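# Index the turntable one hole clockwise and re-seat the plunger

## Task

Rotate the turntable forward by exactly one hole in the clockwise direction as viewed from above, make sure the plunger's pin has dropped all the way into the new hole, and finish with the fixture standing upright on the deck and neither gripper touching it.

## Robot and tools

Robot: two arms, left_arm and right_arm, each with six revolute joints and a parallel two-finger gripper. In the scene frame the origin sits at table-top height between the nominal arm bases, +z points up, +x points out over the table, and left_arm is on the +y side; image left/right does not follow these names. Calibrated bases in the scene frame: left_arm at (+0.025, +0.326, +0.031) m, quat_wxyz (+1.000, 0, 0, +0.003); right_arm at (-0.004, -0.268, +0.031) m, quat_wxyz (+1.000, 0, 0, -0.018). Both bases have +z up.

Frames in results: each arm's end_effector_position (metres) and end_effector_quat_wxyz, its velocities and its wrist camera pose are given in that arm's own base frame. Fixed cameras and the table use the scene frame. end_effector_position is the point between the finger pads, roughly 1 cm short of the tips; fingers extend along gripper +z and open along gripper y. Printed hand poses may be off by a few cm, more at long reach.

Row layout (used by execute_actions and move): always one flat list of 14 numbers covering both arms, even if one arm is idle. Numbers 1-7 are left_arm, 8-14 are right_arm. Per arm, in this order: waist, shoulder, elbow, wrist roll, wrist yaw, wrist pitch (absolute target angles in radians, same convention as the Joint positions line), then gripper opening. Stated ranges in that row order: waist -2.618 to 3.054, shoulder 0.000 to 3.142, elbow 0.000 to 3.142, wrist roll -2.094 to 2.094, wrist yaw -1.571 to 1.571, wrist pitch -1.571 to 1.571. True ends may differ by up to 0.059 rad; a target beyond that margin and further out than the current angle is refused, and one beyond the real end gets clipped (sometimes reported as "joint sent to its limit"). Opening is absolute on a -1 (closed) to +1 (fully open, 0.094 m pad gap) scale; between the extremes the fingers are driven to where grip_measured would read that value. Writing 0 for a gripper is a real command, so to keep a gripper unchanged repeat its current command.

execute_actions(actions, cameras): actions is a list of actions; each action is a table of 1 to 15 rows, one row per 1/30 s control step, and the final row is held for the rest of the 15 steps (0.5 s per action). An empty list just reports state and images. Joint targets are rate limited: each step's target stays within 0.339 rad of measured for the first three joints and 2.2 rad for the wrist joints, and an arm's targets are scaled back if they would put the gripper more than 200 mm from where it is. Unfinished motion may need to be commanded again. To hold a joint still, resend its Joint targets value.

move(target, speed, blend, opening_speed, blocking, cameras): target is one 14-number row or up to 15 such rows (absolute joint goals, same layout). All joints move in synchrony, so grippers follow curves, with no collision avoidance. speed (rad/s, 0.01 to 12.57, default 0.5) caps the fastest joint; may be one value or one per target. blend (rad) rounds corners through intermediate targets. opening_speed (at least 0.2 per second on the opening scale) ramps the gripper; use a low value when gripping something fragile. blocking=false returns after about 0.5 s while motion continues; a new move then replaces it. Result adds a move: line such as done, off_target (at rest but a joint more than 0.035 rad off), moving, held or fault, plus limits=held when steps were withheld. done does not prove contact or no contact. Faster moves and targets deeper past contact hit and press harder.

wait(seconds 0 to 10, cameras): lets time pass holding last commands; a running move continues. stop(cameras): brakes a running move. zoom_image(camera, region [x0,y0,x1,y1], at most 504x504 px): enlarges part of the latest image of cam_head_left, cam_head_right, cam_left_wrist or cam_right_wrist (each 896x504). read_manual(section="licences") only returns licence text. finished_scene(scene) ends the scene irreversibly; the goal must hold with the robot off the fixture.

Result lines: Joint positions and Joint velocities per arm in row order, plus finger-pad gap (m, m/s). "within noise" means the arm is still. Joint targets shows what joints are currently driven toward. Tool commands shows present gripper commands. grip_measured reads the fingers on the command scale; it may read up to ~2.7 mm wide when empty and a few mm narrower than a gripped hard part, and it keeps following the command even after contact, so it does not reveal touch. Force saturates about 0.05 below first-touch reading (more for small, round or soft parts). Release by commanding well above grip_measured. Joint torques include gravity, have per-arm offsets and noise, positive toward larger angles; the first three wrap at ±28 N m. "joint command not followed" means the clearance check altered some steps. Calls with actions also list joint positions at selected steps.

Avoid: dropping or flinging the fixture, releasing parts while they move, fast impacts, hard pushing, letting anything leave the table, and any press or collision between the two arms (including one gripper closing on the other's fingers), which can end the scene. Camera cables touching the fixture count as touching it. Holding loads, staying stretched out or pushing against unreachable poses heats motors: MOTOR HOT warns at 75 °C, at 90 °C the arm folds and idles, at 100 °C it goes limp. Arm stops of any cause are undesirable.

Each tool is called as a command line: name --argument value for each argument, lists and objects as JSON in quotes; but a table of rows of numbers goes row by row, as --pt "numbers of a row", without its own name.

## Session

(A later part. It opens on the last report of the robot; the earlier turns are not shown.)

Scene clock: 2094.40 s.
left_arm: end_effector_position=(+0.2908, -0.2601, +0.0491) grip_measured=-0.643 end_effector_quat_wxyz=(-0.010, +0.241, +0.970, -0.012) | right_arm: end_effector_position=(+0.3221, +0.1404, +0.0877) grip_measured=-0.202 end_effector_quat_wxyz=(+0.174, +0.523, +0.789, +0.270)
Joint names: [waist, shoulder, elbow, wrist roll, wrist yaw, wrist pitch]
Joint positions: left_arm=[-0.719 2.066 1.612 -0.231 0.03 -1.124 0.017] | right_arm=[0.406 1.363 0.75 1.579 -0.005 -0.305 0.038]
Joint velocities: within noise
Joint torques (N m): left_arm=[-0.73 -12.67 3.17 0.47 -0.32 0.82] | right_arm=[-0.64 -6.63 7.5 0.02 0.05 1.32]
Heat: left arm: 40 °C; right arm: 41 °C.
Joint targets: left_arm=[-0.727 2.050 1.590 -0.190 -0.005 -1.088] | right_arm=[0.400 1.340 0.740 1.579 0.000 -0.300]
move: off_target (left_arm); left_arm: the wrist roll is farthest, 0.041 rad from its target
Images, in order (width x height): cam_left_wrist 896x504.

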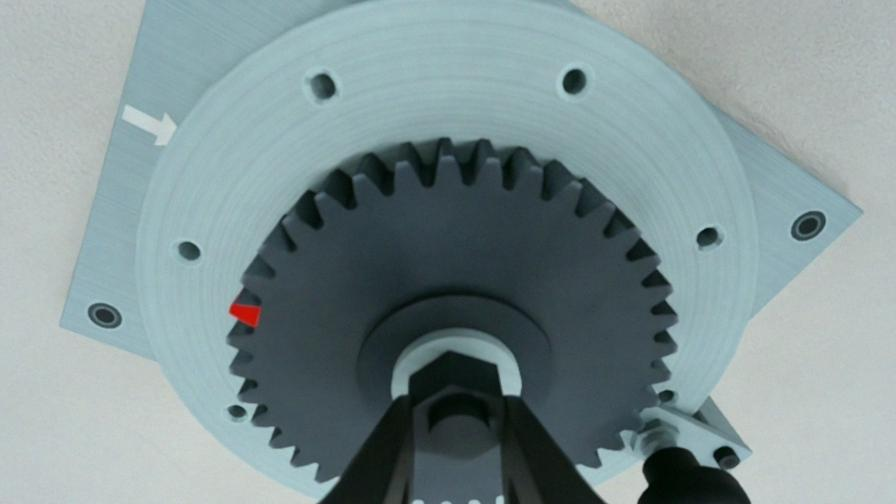

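move --pt "-0.727 2.050 1.590 -0.15 -0.005 -1.088 -0.75 0.4 1.34 0.74 1.579 0.0 -0.30 -0.2" --speed '[0.1]' --cameras '["cam_left_wrist"]'

zoom_image --camera "cam_left_wrist" --region '[560, 380, 784, 504]'

Scene clock: 2101.13 s.
left_arm: end_effector_position=(+0.2908, -0.2600, +0.0491) grip_measured=-0.643 end_effector_quat_wxyz=(-0.010, +0.259, +0.966, -0.012) | right_arm: end_effector_position=(+0.3221, +0.1404, +0.0877) grip_measured=-0.202 end_effector_quat_wxyz=(+0.174, +0.523, +0.789, +0.270)
Joint names: [waist, shoulder, elbow, wrist roll, wrist yaw, wrist pitch]
Joint positions: left_arm=[-0.719 2.066 1.612 -0.194 0.03 -1.124 0.017] | right_arm=[0.406 1.363 0.75 1.579 -0.005 -0.305 0.038]
Joint velocities: within noise
Joint torques (N m): left_arm=[-0.75 -12.64 3.18 0.52 -0.32 0.82] | right_arm=[-0.69 -6.68 7.47 0.01 0.03 1.31]
Heat: left arm: 40 °C; right arm: 41 °C.
Joint targets: left_arm=[-0.727 2.050 1.590 -0.150 -0.005 -1.088] | right_arm=[0.400 1.340 0.740 1.579 0.000 -0.300]
move: off_target (left_arm); left_arm: the wrist roll is farthest, 0.044 rad from its target
Images, in order (width x height): cam_left_wrist 896x504.

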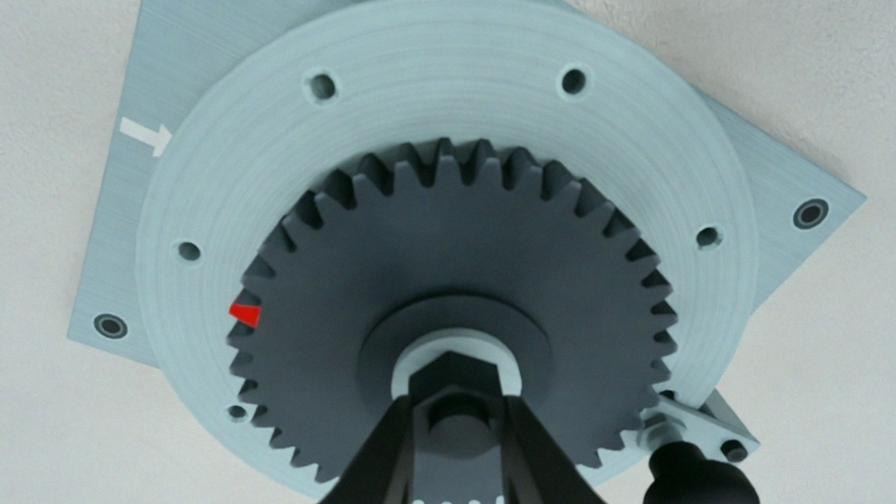

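Scaled by 2.250 from the camera's 896x504 image, which has a finer 1280x720 frame.

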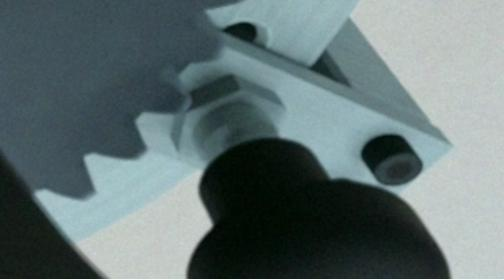

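zoom_image --camera "cam_left_wrist" --region '[610, 360, 780, 470]'

Scaled by 2.965 from the camera's 896x504 image, which has a finer 1280x720 frame.

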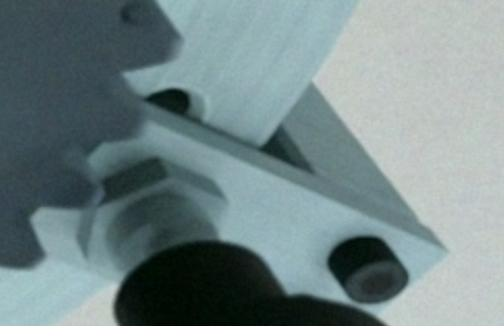

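execute_actions --actions '[]' --cameras '["cam_head_left", "cam_head_right"]'

zoom_image --camera "cam_head_left" --region '[380, 260, 500, 370]'

Scene clock: 2148.70 s.
left_arm: end_effector_position=(+0.2908, -0.2600, +0.0491) grip_measured=-0.643 end_effector_quat_wxyz=(-0.010, +0.259, +0.966, -0.012) | right_arm: end_effector_position=(+0.3221, +0.1404, +0.0877) grip_measured=-0.202 end_effector_quat_wxyz=(+0.174, +0.523, +0.789, +0.270)
Joint names: [waist, shoulder, elbow, wrist roll, wrist yaw, wrist pitch]
Joint positions: left_arm=[-0.719 2.066 1.612 -0.194 0.03 -1.124 0.017] | right_arm=[0.406 1.363 0.75 1.579 -0.005 -0.305 0.038]
Joint velocities: within noise
Joint torques (N m): left_arm=[-0.75 -12.59 3.12 0.52 -0.32 0.82] | right_arm=[-0.69 -6.68 7.47 0.03 0.04 1.31]
Heat: left arm: 40 °C; right arm: 39 °C.
Joint targets: left_arm=[-0.727 2.050 1.590 -0.150 -0.005 -1.088] | right_arm=[0.400 1.340 0.740 1.579 0.000 -0.300]
Tool commands: left_gripper/opening=-0.75 right_gripper/opening=-0.2
Images, in order (width x height): cam_head_left 896x504, cam_head_right 896x504.

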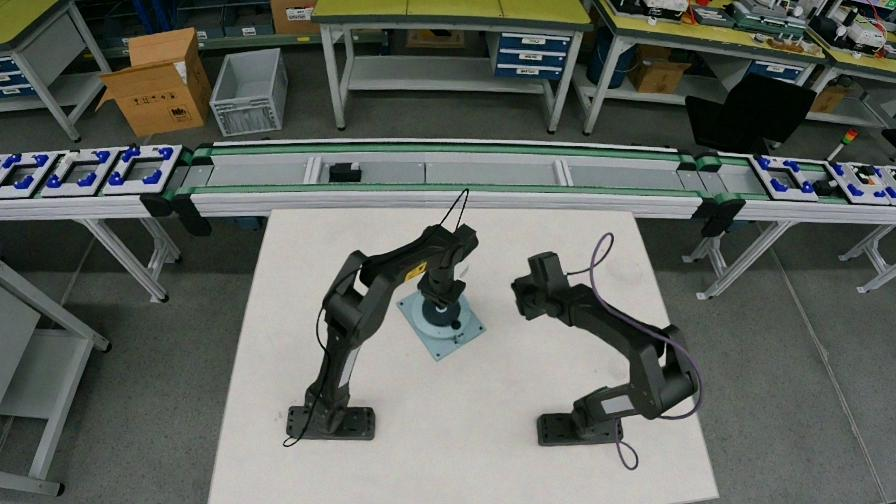

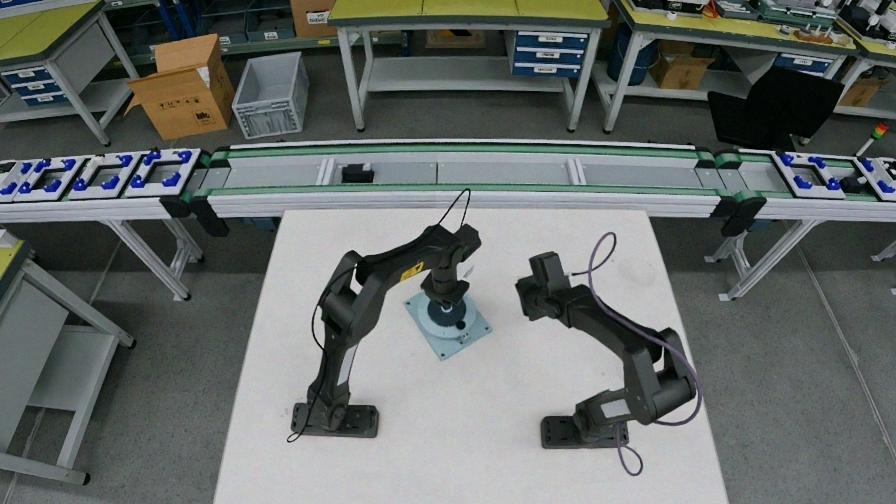

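Scaled by 4.200 from the camera's 896x504 image, which has a finer 1280x720 frame.

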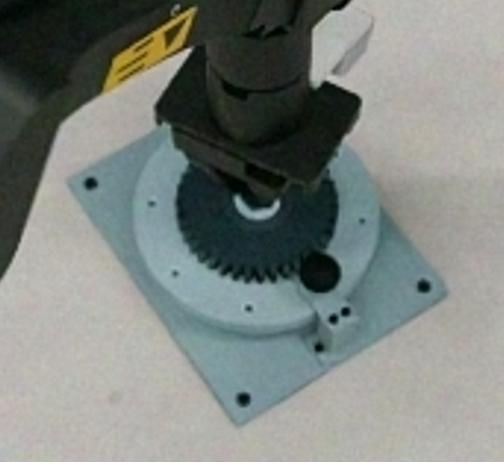

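move --pt "-0.727 2.050 1.590 -0.06 -0.005 -1.088 -0.75 0.4 1.34 0.74 1.579 0.0 -0.30 -0.2" --speed '[0.1]' --cameras '["cam_left_wrist"]'

zoom_image --camera "cam_left_wrist" --region '[610, 360, 780, 470]'

Scene clock: 2166.20 s.
left_arm: end_effector_position=(+0.2909, -0.2600, +0.0491) grip_measured=-0.643 end_effector_quat_wxyz=(-0.009, +0.298, +0.954, -0.012) | right_arm: end_effector_position=(+0.3221, +0.1404, +0.0877) grip_measured=-0.202 end_effector_quat_wxyz=(+0.174, +0.523, +0.789, +0.270)
Joint names: [waist, shoulder, elbow, wrist roll, wrist yaw, wrist pitch]
Joint positions: left_arm=[-0.719 2.066 1.612 -0.112 0.029 -1.124 0.017] | right_arm=[0.406 1.363 0.75 1.579 -0.005 -0.305 0.038]
Joint velocities: within noise
Joint torques (N m): left_arm=[-0.73 -12.62 3.15 0.63 -0.31 0.82] | right_arm=[-0.65 -6.68 7.5 0.02 0.01 1.31]
Heat: left arm: 40 °C; right arm: 39 °C.
Joint targets: left_arm=[-0.727 2.050 1.590 -0.060 -0.005 -1.088] | right_arm=[0.400 1.340 0.740 1.579 0.000 -0.300]
move: off_target (left_arm); left_arm: the wrist roll is farthest, 0.052 rad from its target
Images, in order (width x height): cam_left_wrist 896x504.

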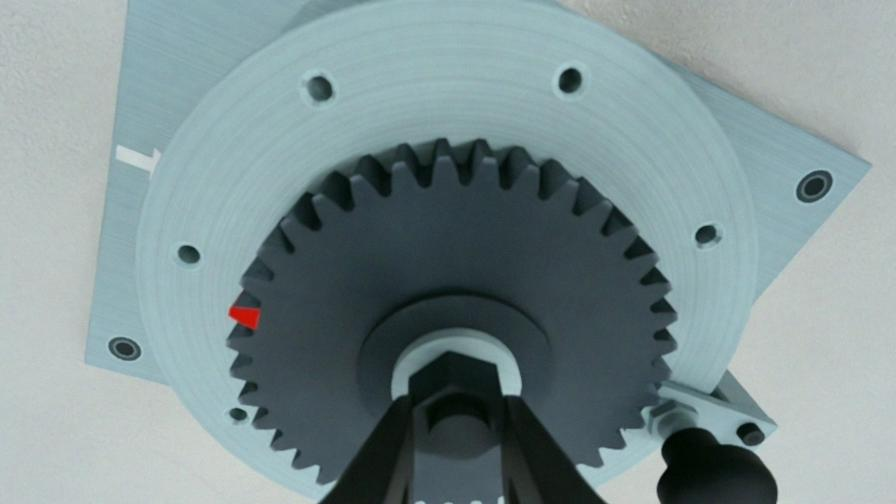

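Scaled by 2.965 from the camera's 896x504 image, which has a finer 1280x720 frame.

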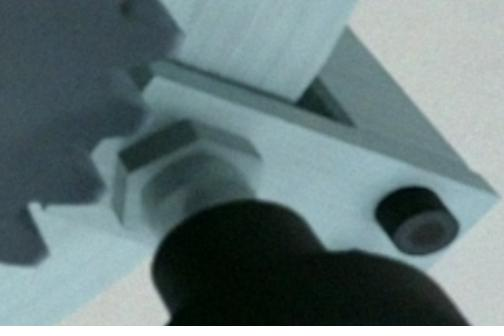

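move --pt "-0.727 2.050 1.590 -0.02 -0.005 -1.088 -0.75 0.4 1.34 0.74 1.579 0.0 -0.30 -0.2" --speed '[0.1]' --cameras '["cam_left_wrist"]'

zoom_image --camera "cam_left_wrist" --region '[610, 360, 780, 470]'

Scene clock: 2174.63 s.
left_arm: end_effector_position=(+0.2910, -0.2598, +0.0491) grip_measured=-0.643 end_effector_quat_wxyz=(-0.008, +0.320, +0.947, -0.011) | right_arm: end_effector_position=(+0.3221, +0.1404, +0.0877) grip_measured=-0.202 end_effector_quat_wxyz=(+0.174, +0.523, +0.789, +0.270)
Joint names: [waist, shoulder, elbow, wrist roll, wrist yaw, wrist pitch]
Joint positions: left_arm=[-0.719 2.066 1.612 -0.067 0.027 -1.124 0.017] | right_arm=[0.406 1.363 0.75 1.579 -0.005 -0.305 0.038]
Joint velocities: within noise
Joint torques (N m): left_arm=[-0.7 -12.66 3.19 0.59 -0.3 0.82] | right_arm=[-0.64 -6.68 7.46 0.04 0.04 1.32]
Heat: left arm: 40 °C; right arm: 39 °C.
Joint targets: left_arm=[-0.727 2.050 1.590 -0.020 -0.005 -1.088] | right_arm=[0.400 1.340 0.740 1.579 0.000 -0.300]
move: off_target (left_arm); left_arm: the wrist roll is farthest, 0.047 rad from its target
Images, in order (width x height): cam_left_wrist 896x504.

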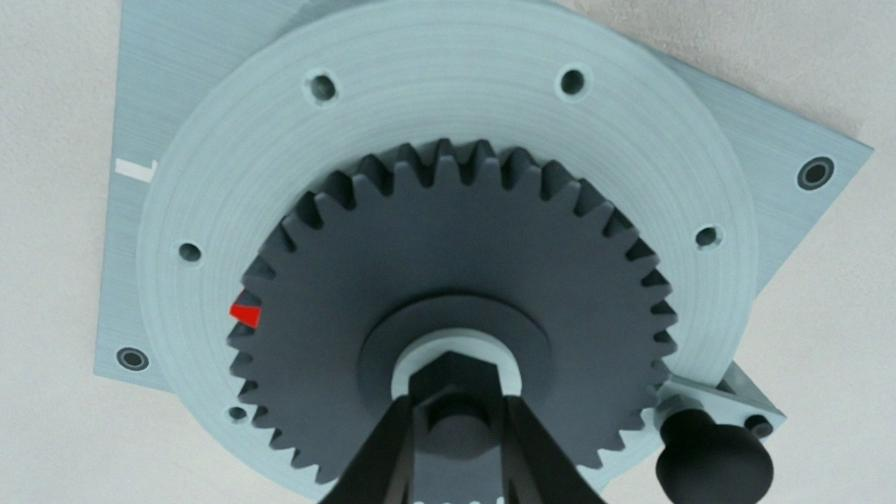

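Scaled by 2.965 from the camera's 896x504 image, which has a finer 1280x720 frame.

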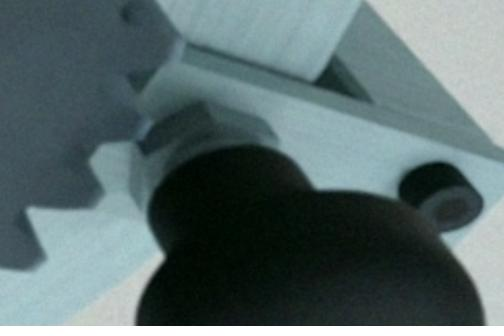

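move --pt "-0.719 2.060 1.610 -0.067 0.027 -1.124 -0.7 0.4 1.34 0.74 1.579 0.0 -0.30 -0.2" --pt "-0.719 2.060 1.610 -0.067 0.027 -1.124 -0.1 0.4 1.34 0.74 1.579 0.0 -0.30 -0.2" --pt "-0.719 2.04 1.80 -0.067 0.0 -1.32 -0.1 0.2 1.34 0.74 1.579 0.0 -0.30 -0.2" --speed '[0.1, 0.2, 0.25]' --opening_speed 0.5

Scene clock: 2187.90 s.
left_arm: end_effector_position=(+0.2939, -0.2578, +0.0895) grip_measured=-0.102 end_effector_quat_wxyz=(-0.013, +0.315, +0.949, +0.001) | right_arm: end_effector_position=(+0.3436, +0.0737, +0.0878) grip_measured=-0.202 end_effector_quat_wxyz=(+0.200, +0.600, +0.733, +0.251)
Joint names: [waist, shoulder, elbow, wrist roll, wrist yaw, wrist pitch]
Joint positions: left_arm=[-0.719 2.066 1.774 -0.077 0.008 -1.304 0.042] | right_arm=[0.206 1.363 0.75 1.579 -0.005 -0.304 0.038]
Joint velocities: within noise
Joint torques (N m): left_arm=[-0.02 -13.68 6.9 0.12 -0.05 0.14] | right_arm=[-0.64 -6.69 7.46 0.02 0.02 1.32]
Heat: left arm: 40 °C; right arm: 39 °C.
Joint targets: left_arm=[-0.719 2.040 1.800 -0.067 0.000 -1.320] | right_arm=[0.200 1.340 0.740 1.579 0.000 -0.300]
move: done

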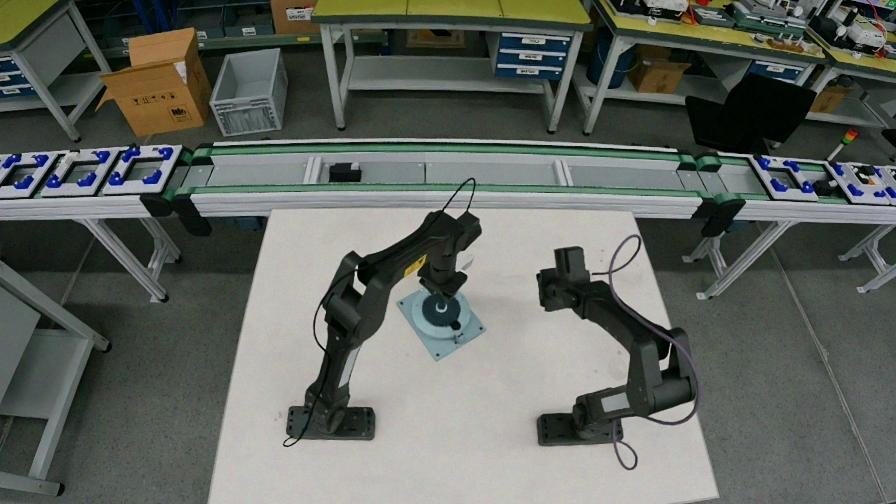

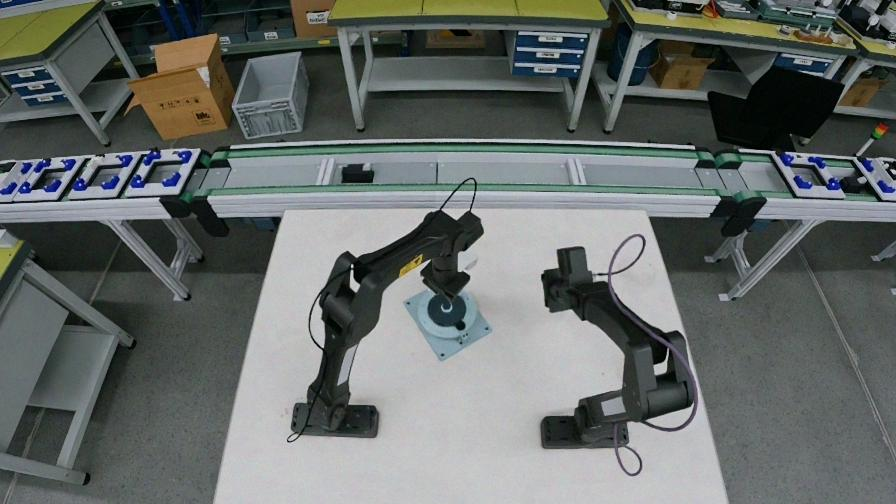

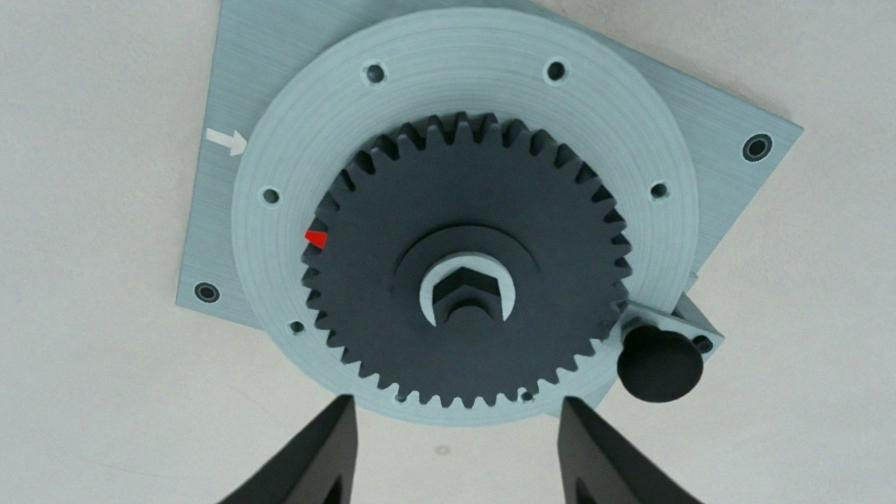

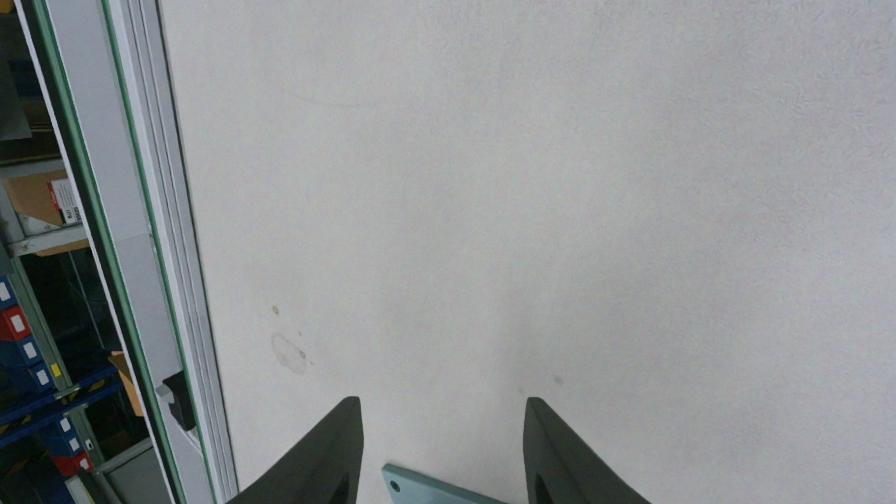

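move --pt "-0.719 2.02 1.85 -0.3 0.0 -1.38 -0.1 0.2 1.34 0.74 1.579 0.0 -0.30 -0.2" --pt "-0.307 1.681 1.26 -0.3 0.0 -1.129 -0.9 -0.5 1.34 0.74 0.0 0.0 -0.30 -0.9" --speed 0.6 --opening_speed 1.0 --cameras '["cam_head_left", "cam_head_right"]'

zoom_image --camera "cam_head_left" --region '[280, 220, 500, 400]'

zoom_image --camera "cam_head_right" --region '[290, 220, 510, 400]'

Scene clock: 2335.50 s.
left_arm: end_effector_position=(+0.2860, -0.0921, +0.0817) grip_measured=-0.898 end_effector_quat_wxyz=(-0.008, +0.010, +1.000, -0.001) | right_arm: end_effector_position=(+0.3102, -0.1652, +0.0878) grip_measured=-0.898 end_effector_quat_wxyz=(+0.312, +0.235, +0.917, -0.075)
Joint names: [waist, shoulder, elbow, wrist roll, wrist yaw, wrist pitch]
Joint positions: left_arm=[-0.311 1.712 1.273 -0.291 0.006 -1.147 0.005] | right_arm=[-0.494 1.363 0.75 0.009 -0.003 -0.304 0.005]
Joint velocities: within noise
Joint torques (N m): left_arm=[0.34 -10.78 3.82 -0.09 -0.06 0.58] | right_arm=[-0.62 -6.65 7.5 -0.06 0.01 1.3]
Heat: left arm: 42 °C; right arm: 38 °C.
Joint targets: left_arm=[-0.307 1.681 1.260 -0.300 0.000 -1.129] | right_arm=[-0.500 1.340 0.740 0.000 0.000 -0.300]
move: done
Images, in order (width x height): cam_head_left 896x504, cam_head_right 896x504.

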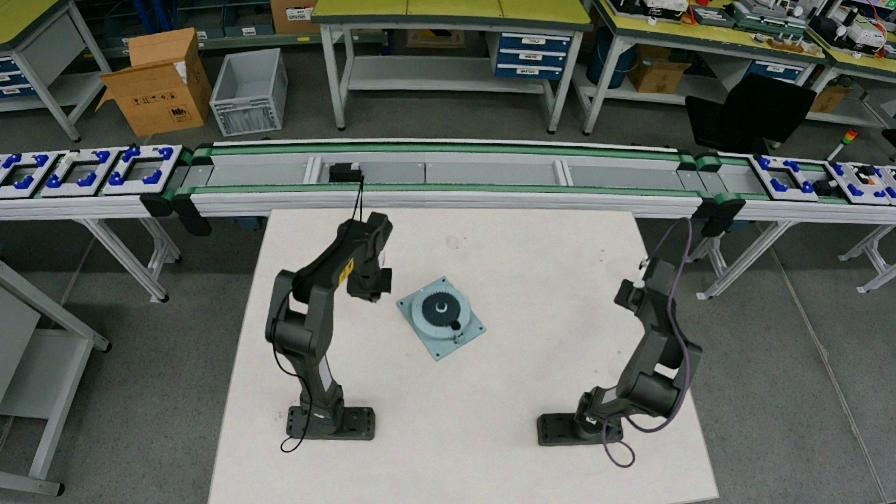

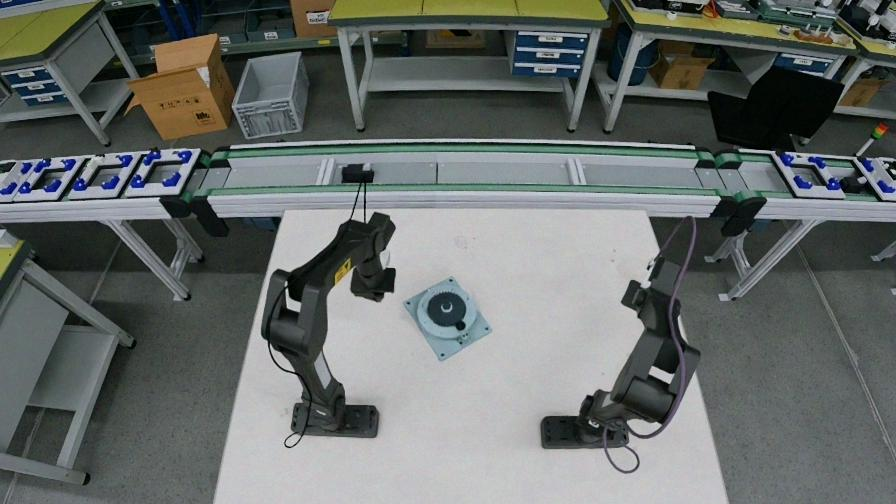

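Scaled by 2.291 from the camera's 896x504 image, which has a finer 1280x720 frame.

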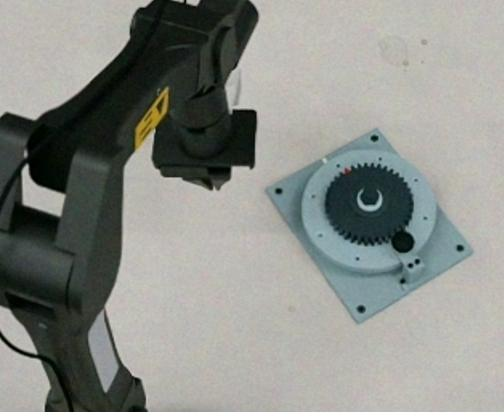

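Scaled by 2.291 from the camera's 896x504 image, which has a finer 1280x720 frame.

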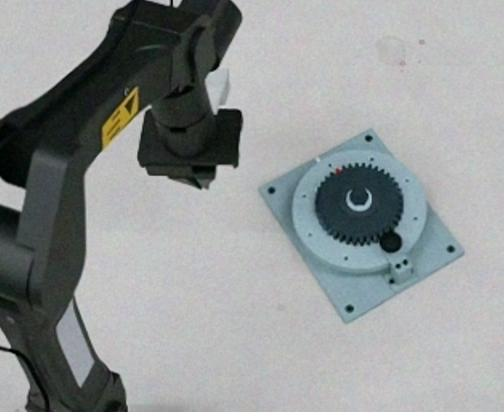

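move --pt "-0.305 2.095 1.772 -0.3 0.0 -1.25 -0.9 -0.2 1.34 0.74 0.0 0.0 -0.30 -0.9" --speed 0.6 --cameras '["cam_head_left", "cam_head_right"]'

zoom_image --camera "cam_head_left" --region '[280, 200, 500, 380]'

zoom_image --camera "cam_head_right" --region '[290, 200, 510, 380]'

move --pt "-0.7 2.095 1.9 -0.7 0.0 -1.35 -0.9 -0.2 1.34 0.74 0.0 0.0 -0.30 -0.9" --pt "-1.006 1.87 1.46 -1.01 0.0 -1.14 -0.9 -0.2 1.34 0.74 0.0 0.0 -0.30 -0.9" --speed 0.6 --cameras '["cam_head_left", "cam_head_right"]'

zoom_image --camera "cam_head_left" --region '[340, 230, 560, 410]'

zoom_image --camera "cam_head_right" --region '[340, 230, 560, 410]'

Scene clock: 2353.27 s.
left_arm: end_effector_position=(+0.3800, -0.1223, +0.0771) grip_measured=-0.898 end_effector_quat_wxyz=(+0.000, +0.010, +1.000, -0.003) | right_arm: end_effector_position=(+0.3443, -0.0703, +0.0878) grip_measured=-0.898 end_effector_quat_wxyz=(+0.320, +0.101, +0.942, -0.030)
Joint names: [waist, shoulder, elbow, wrist roll, wrist yaw, wrist pitch]
Joint positions: left_arm=[-0.311 2.077 1.741 -0.291 0.006 -1.234 0.005] | right_arm=[-0.206 1.363 0.75 0.009 -0.003 -0.304 0.005]
Joint velocities: within noise
Joint torques (N m): left_arm=[0.47 -9.66 7.35 -0.1 -0.06 0.21] | right_arm=[0.49 -6.63 7.47 -0.08 0.01 1.31]
Heat: left arm: 41 °C; right arm: 38 °C.
Joint targets: left_arm=[-0.305 2.095 1.772 -0.300 0.000 -1.250] | right_arm=[-0.200 1.340 0.740 0.000 0.000 -0.300]
move: done
Images, in order (width x height): cam_head_left 896x504, cam_head_right 896x504.

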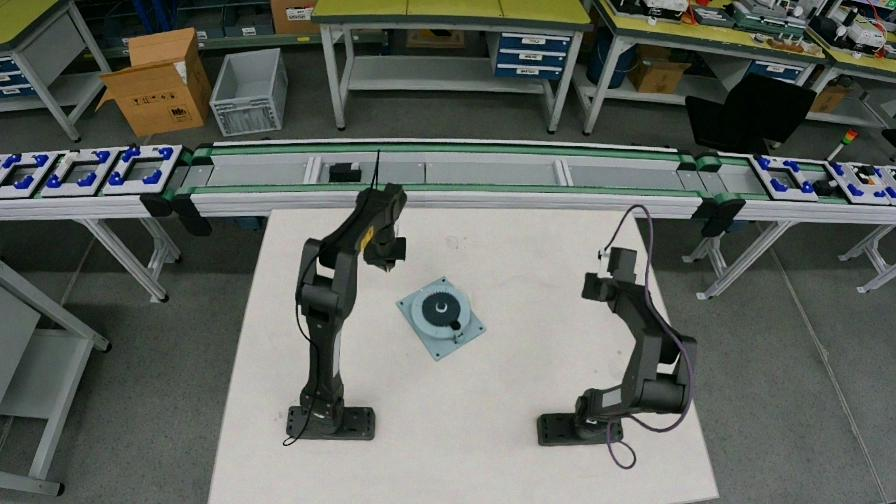

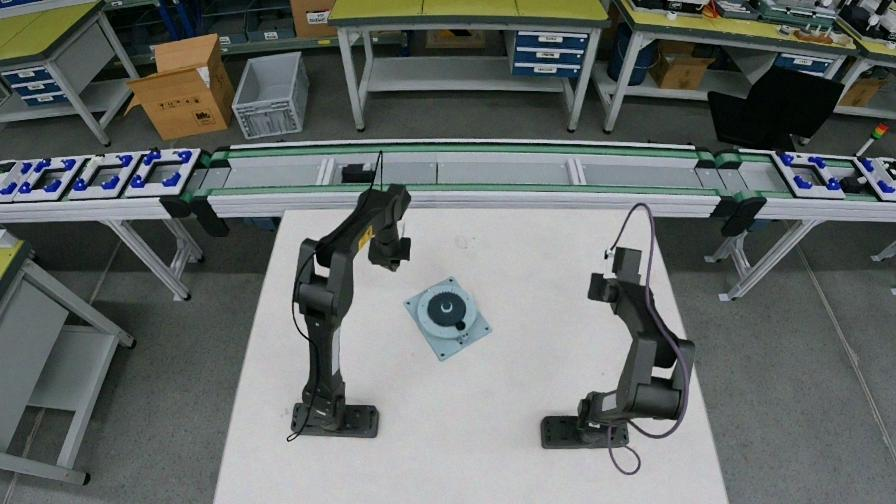

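Scaled by 2.291 from the camera's 896x504 image, which has a finer 1280x720 frame.

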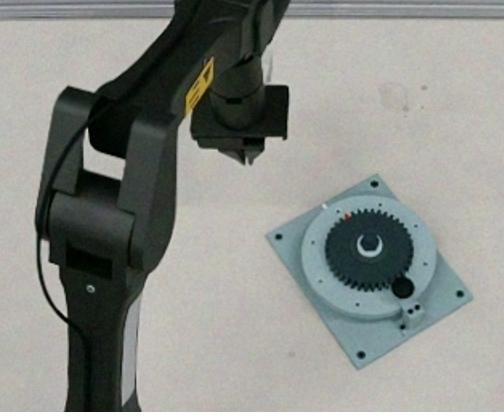

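Scaled by 2.291 from the camera's 896x504 image, which has a finer 1280x720 frame.

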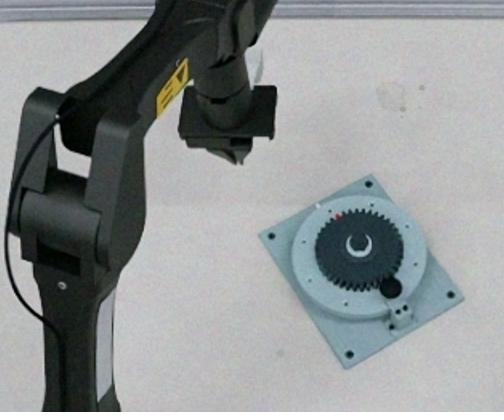

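Scene clock: 2355.57 s.
left_arm: end_effector_position=(+0.1871, -0.2952, +0.0711) grip_measured=-0.898 end_effector_quat_wxyz=(-0.007, +0.004, +1.000, +0.007) | right_arm: end_effector_position=(+0.3443, -0.0703, +0.0878) grip_measured=-0.898 end_effector_quat_wxyz=(+0.320, +0.101, +0.942, -0.030)
Joint names: [waist, shoulder, elbow, wrist roll, wrist yaw, wrist pitch]
Joint positions: left_arm=[-1.007 1.906 1.473 -0.999 0.004 -1.156 0.005] | right_arm=[-0.206 1.363 0.75 0.009 -0.003 -0.304 0.005]
Joint velocities: within noise
Joint torques (N m): left_arm=[0.05 -13.14 3.92 -0.12 -0.04 0.53] | right_arm=[0.44 -6.63 7.53 -0.07 0 1.3]
Heat: left arm: 42 °C; right arm: 38 °C.
Joint targets: left_arm=[-1.006 1.870 1.460 -1.010 0.000 -1.140] | right_arm=[-0.200 1.340 0.740 0.000 0.000 -0.300]
move: off_target (left_arm); left_arm: the shoulder is farthest, 0.036 rad from its target
Images, in order (width x height): cam_head_left 896x504, cam_head_right 896x504.

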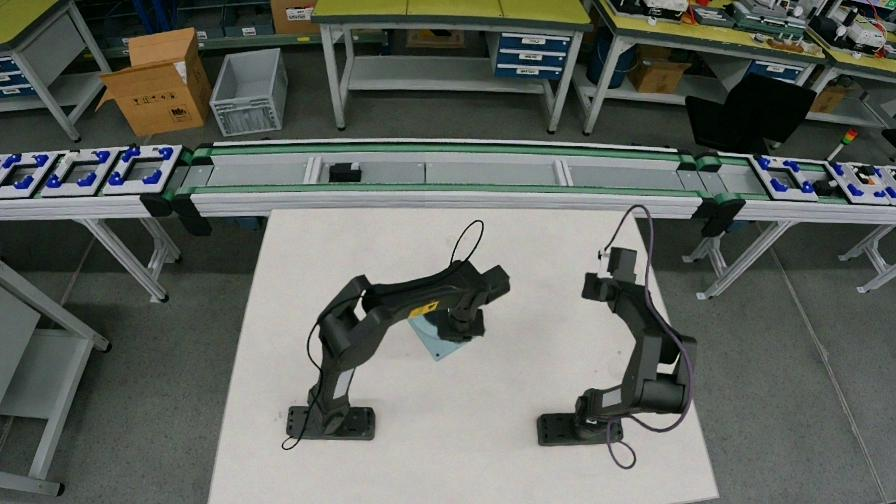

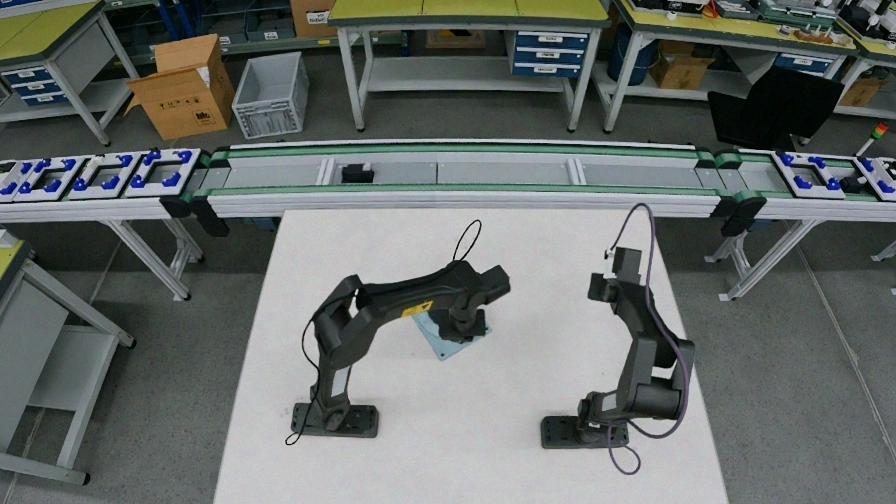

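Scaled by 2.291 from the camera's 896x504 image, which has a finer 1280x720 frame.

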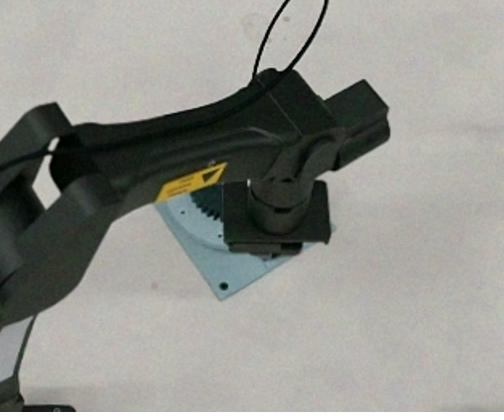

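Scaled by 2.291 from the camera's 896x504 image, which has a finer 1280x720 frame.

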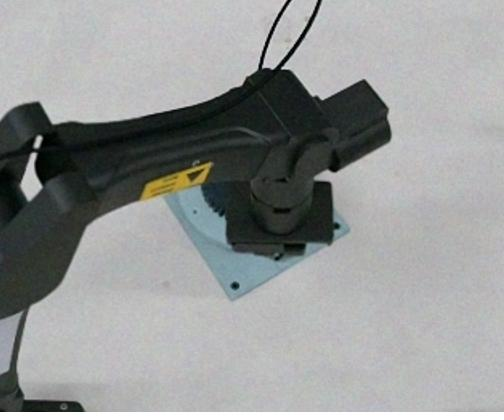

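move --pt "-1.0 1.85 1.75 -1.0 0.0 -1.45 -0.9 -0.2 1.34 0.74 0.0 0.0 -0.30 -0.9" --pt "-0.3 1.7 1.3 -0.3 0.0 -0.8 0.5 -0.1 1.5 0.6 0.0 0.0 0.3 0.0" --pt "0.0 1.54 0.186 -0.017 -0.116 1.32 1.0 -0.036 1.528 0.193 0.114 0.24 1.243 1.0" --speed 1.0 --opening_speed 2.0 --cameras '["cam_head_left", "cam_head_right"]'

zoom_image --camera "cam_head_left" --region '[380, 260, 500, 370]'

zoom_image --camera "cam_head_right" --region '[390, 260, 510, 370]'

Scene clock: 2506.70 s.
left_arm: end_effector_position=(+0.3736, +0.0183, +0.1398) grip_measured=+0.998 end_effector_quat_wxyz=(+0.684, -0.045, +0.727, +0.029) | right_arm: end_effector_position=(+0.3668, -0.0553, +0.1388) grip_measured=+0.998 end_effector_quat_wxyz=(+0.673, +0.130, +0.725, -0.063)
Joint names: [waist, shoulder, elbow, wrist roll, wrist yaw, wrist pitch]
Joint positions: left_arm=[-0.006 1.56 0.197 -0.026 -0.11 1.3 0.094] | right_arm=[-0.045 1.517 0.202 0.104 0.226 1.226 0.094]
Joint velocities: within noise
Joint torques (N m): left_arm=[0.51 -6.38 2.65 0.11 -0.07 2.44] | right_arm=[0.73 -3.33 5.18 0.13 0.14 1.91]
Heat: left arm: 47 °C; right arm: 37 °C.
Joint targets: left_arm=[0.000 1.540 0.186 -0.017 -0.116 1.320] | right_arm=[-0.036 1.528 0.193 0.114 0.240 1.243]
move: done
Images, in order (width x height): cam_head_left 896x504, cam_head_right 896x504.

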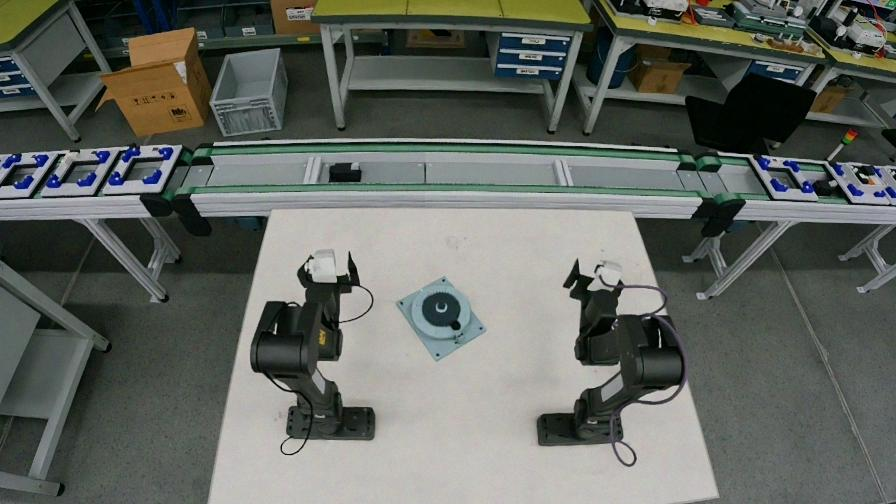

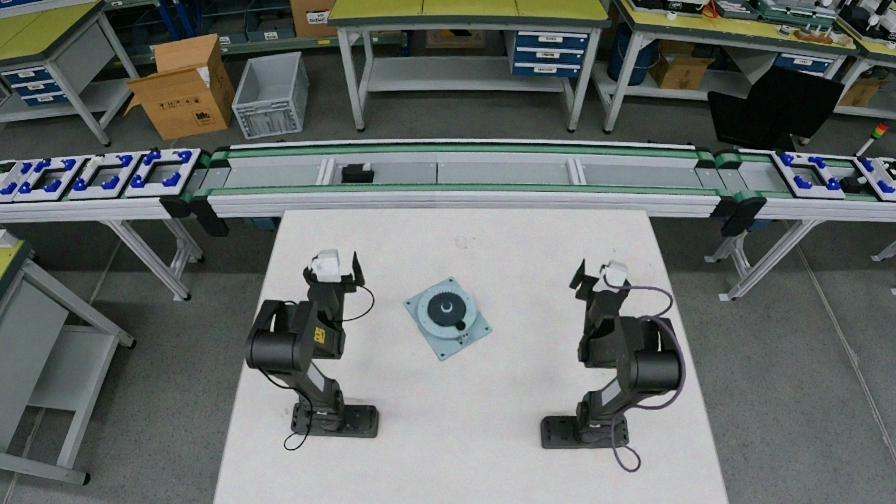

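Scaled by 4.200 from the camera's 896x504 image, which has a finer 1280x720 frame.

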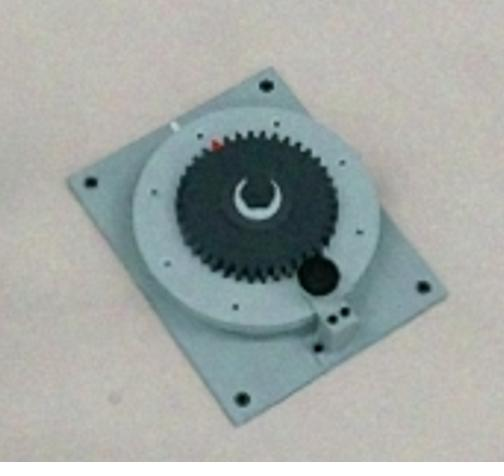

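Scaled by 4.200 from the camera's 896x504 image, which has a finer 1280x720 frame.

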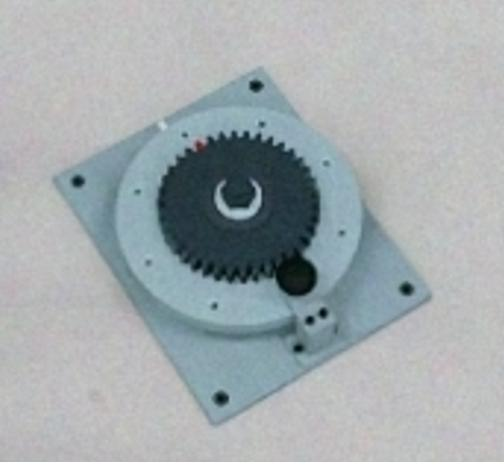

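move --pt "-0.3 1.6 1.2 -0.6 0.15 -0.4 0.5 0.3 1.5 0.8 1.4 0.0 -0.2 -0.1" --pt "-0.60 2.040 1.717 -1.167 0.305 -1.255 -0.1 0.85 1.676 1.142 1.575 0.0 -0.674 -0.1" --speed '[1.2, 0.8]' --opening_speed 2.0 --cameras '["cam_left_wrist", "cam_right_wrist"]'

Scene clock: 2518.97 s.
left_arm: end_effector_position=(+0.2898, -0.2609, +0.0921) grip_measured=-0.098 end_effector_quat_wxyz=(-0.114, -0.272, +0.951, -0.095) | right_arm: end_effector_position=(+0.2467, +0.2820, +0.0756) grip_measured=-0.098 end_effector_quat_wxyz=(+0.065, +0.345, +0.920, +0.174)
Joint names: [waist, shoulder, elbow, wrist roll, wrist yaw, wrist pitch]
Joint positions: left_arm=[-0.601 2.022 1.689 -1.157 0.298 -1.236 0.042] | right_arm=[0.849 1.659 1.118 1.566 -0.001 -0.657 0.042]
Joint velocities: within noise
Joint torques (N m): left_arm=[0.03 -9.18 7.16 -0.1 0.19 0.17] | right_arm=[0.03 -6.11 10.36 0.11 -0.01 0.71]
Heat: left arm: 44 °C; right arm: 36 °C.
Joint targets: left_arm=[-0.600 2.040 1.717 -1.167 0.305 -1.255] | right_arm=[0.850 1.676 1.142 1.575 0.000 -0.674]
move: done
Images, in order (width x height): cam_left_wrist 896x504, cam_right_wrist 896x504.

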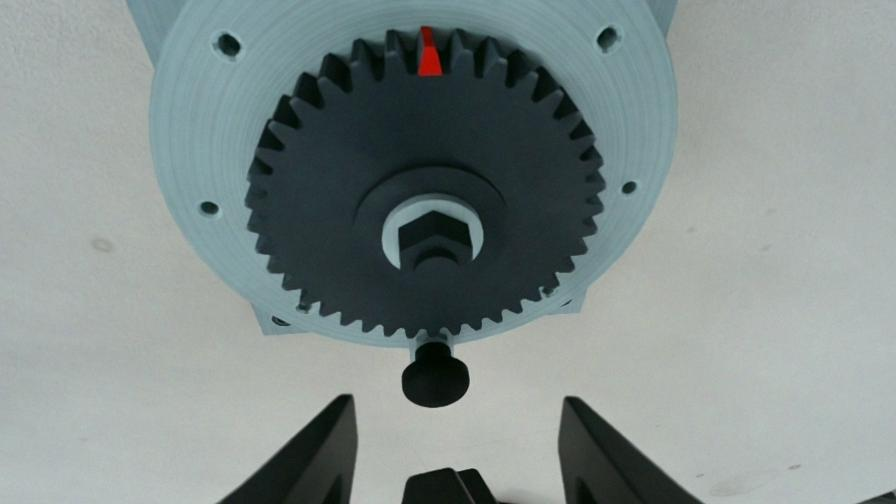

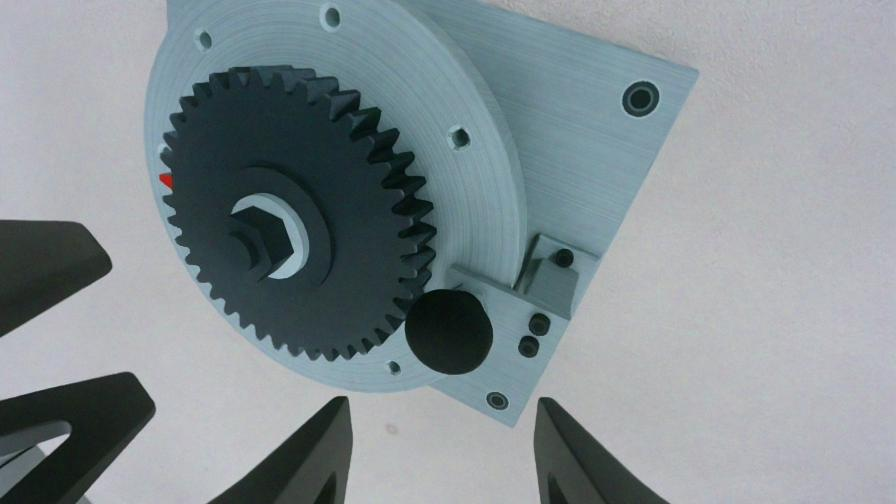

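move --pt "-0.595 2.077 1.534 -1.157 0.30 -1.046 -0.1 0.868 1.781 1.068 1.57 0.0 -0.505 -0.1" --pt "-0.595 2.077 1.534 -1.157 0.30 -1.046 -0.8 0.868 1.781 1.068 1.57 0.0 -0.505 -0.8" --speed '[0.25, 0.25]' --opening_speed 0.6 --cameras '["cam_left_wrist", "cam_right_wrist"]'

Scene clock: 2572.00 s.
left_arm: end_effector_position=(+0.2887, -0.2603, +0.0426) grip_measured=-0.536 end_effector_quat_wxyz=(-0.116, -0.272, +0.951, -0.093) | right_arm: end_effector_position=(+0.2531, +0.2957, +0.0378) grip_measured=-0.507 end_effector_quat_wxyz=(+0.065, +0.340, +0.922, +0.176)
Joint names: [waist, shoulder, elbow, wrist roll, wrist yaw, wrist pitch]
Joint positions: left_arm=[-0.601 2.059 1.543 -1.158 0.299 -1.06 0.022] | right_arm=[0.859 1.763 1.076 1.567 -0.002 -0.507 0.023]
Joint velocities: within noise
Joint torques (N m): left_arm=[0.44 -9.33 4.05 0.02 0.15 0.56] | right_arm=[0.76 -6.69 6.97 0.06 -0.01 0.88]
Heat: left arm: 42 °C; right arm: 36 °C.
Joint targets: left_arm=[-0.595 2.077 1.534 -1.157 0.300 -1.046] | right_arm=[0.868 1.781 1.068 1.570 0.000 -0.505]
move: done
Images, in order (width x height): cam_left_wrist 896x504, cam_right_wrist 896x504.

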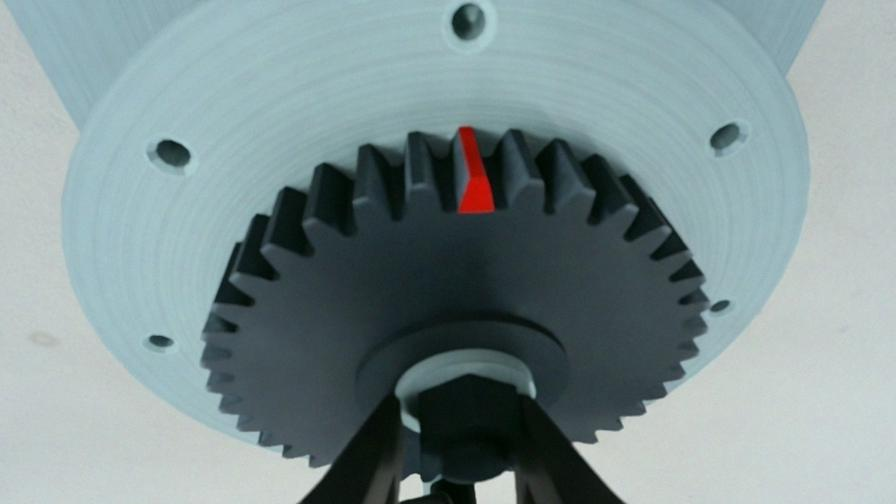

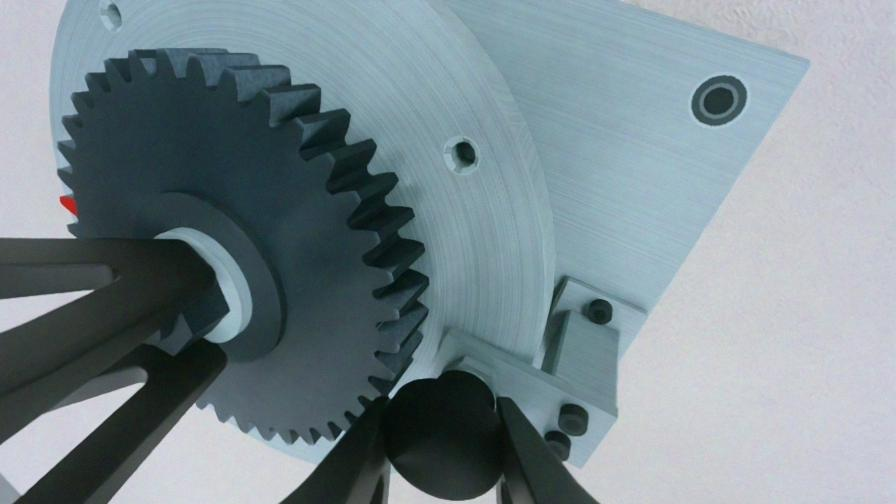

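zoom_image --camera "cam_left_wrist" --region '[340, 330, 600, 504]'

Scaled by 1.938 from the camera's 896x504 image, which has a finer 1280x720 frame.

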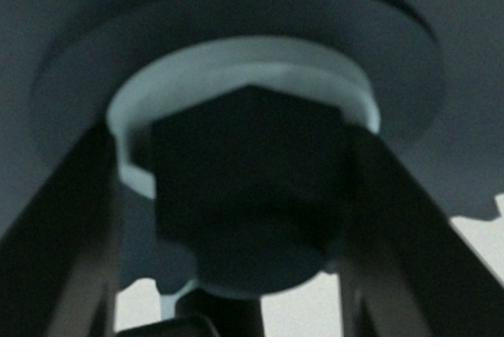

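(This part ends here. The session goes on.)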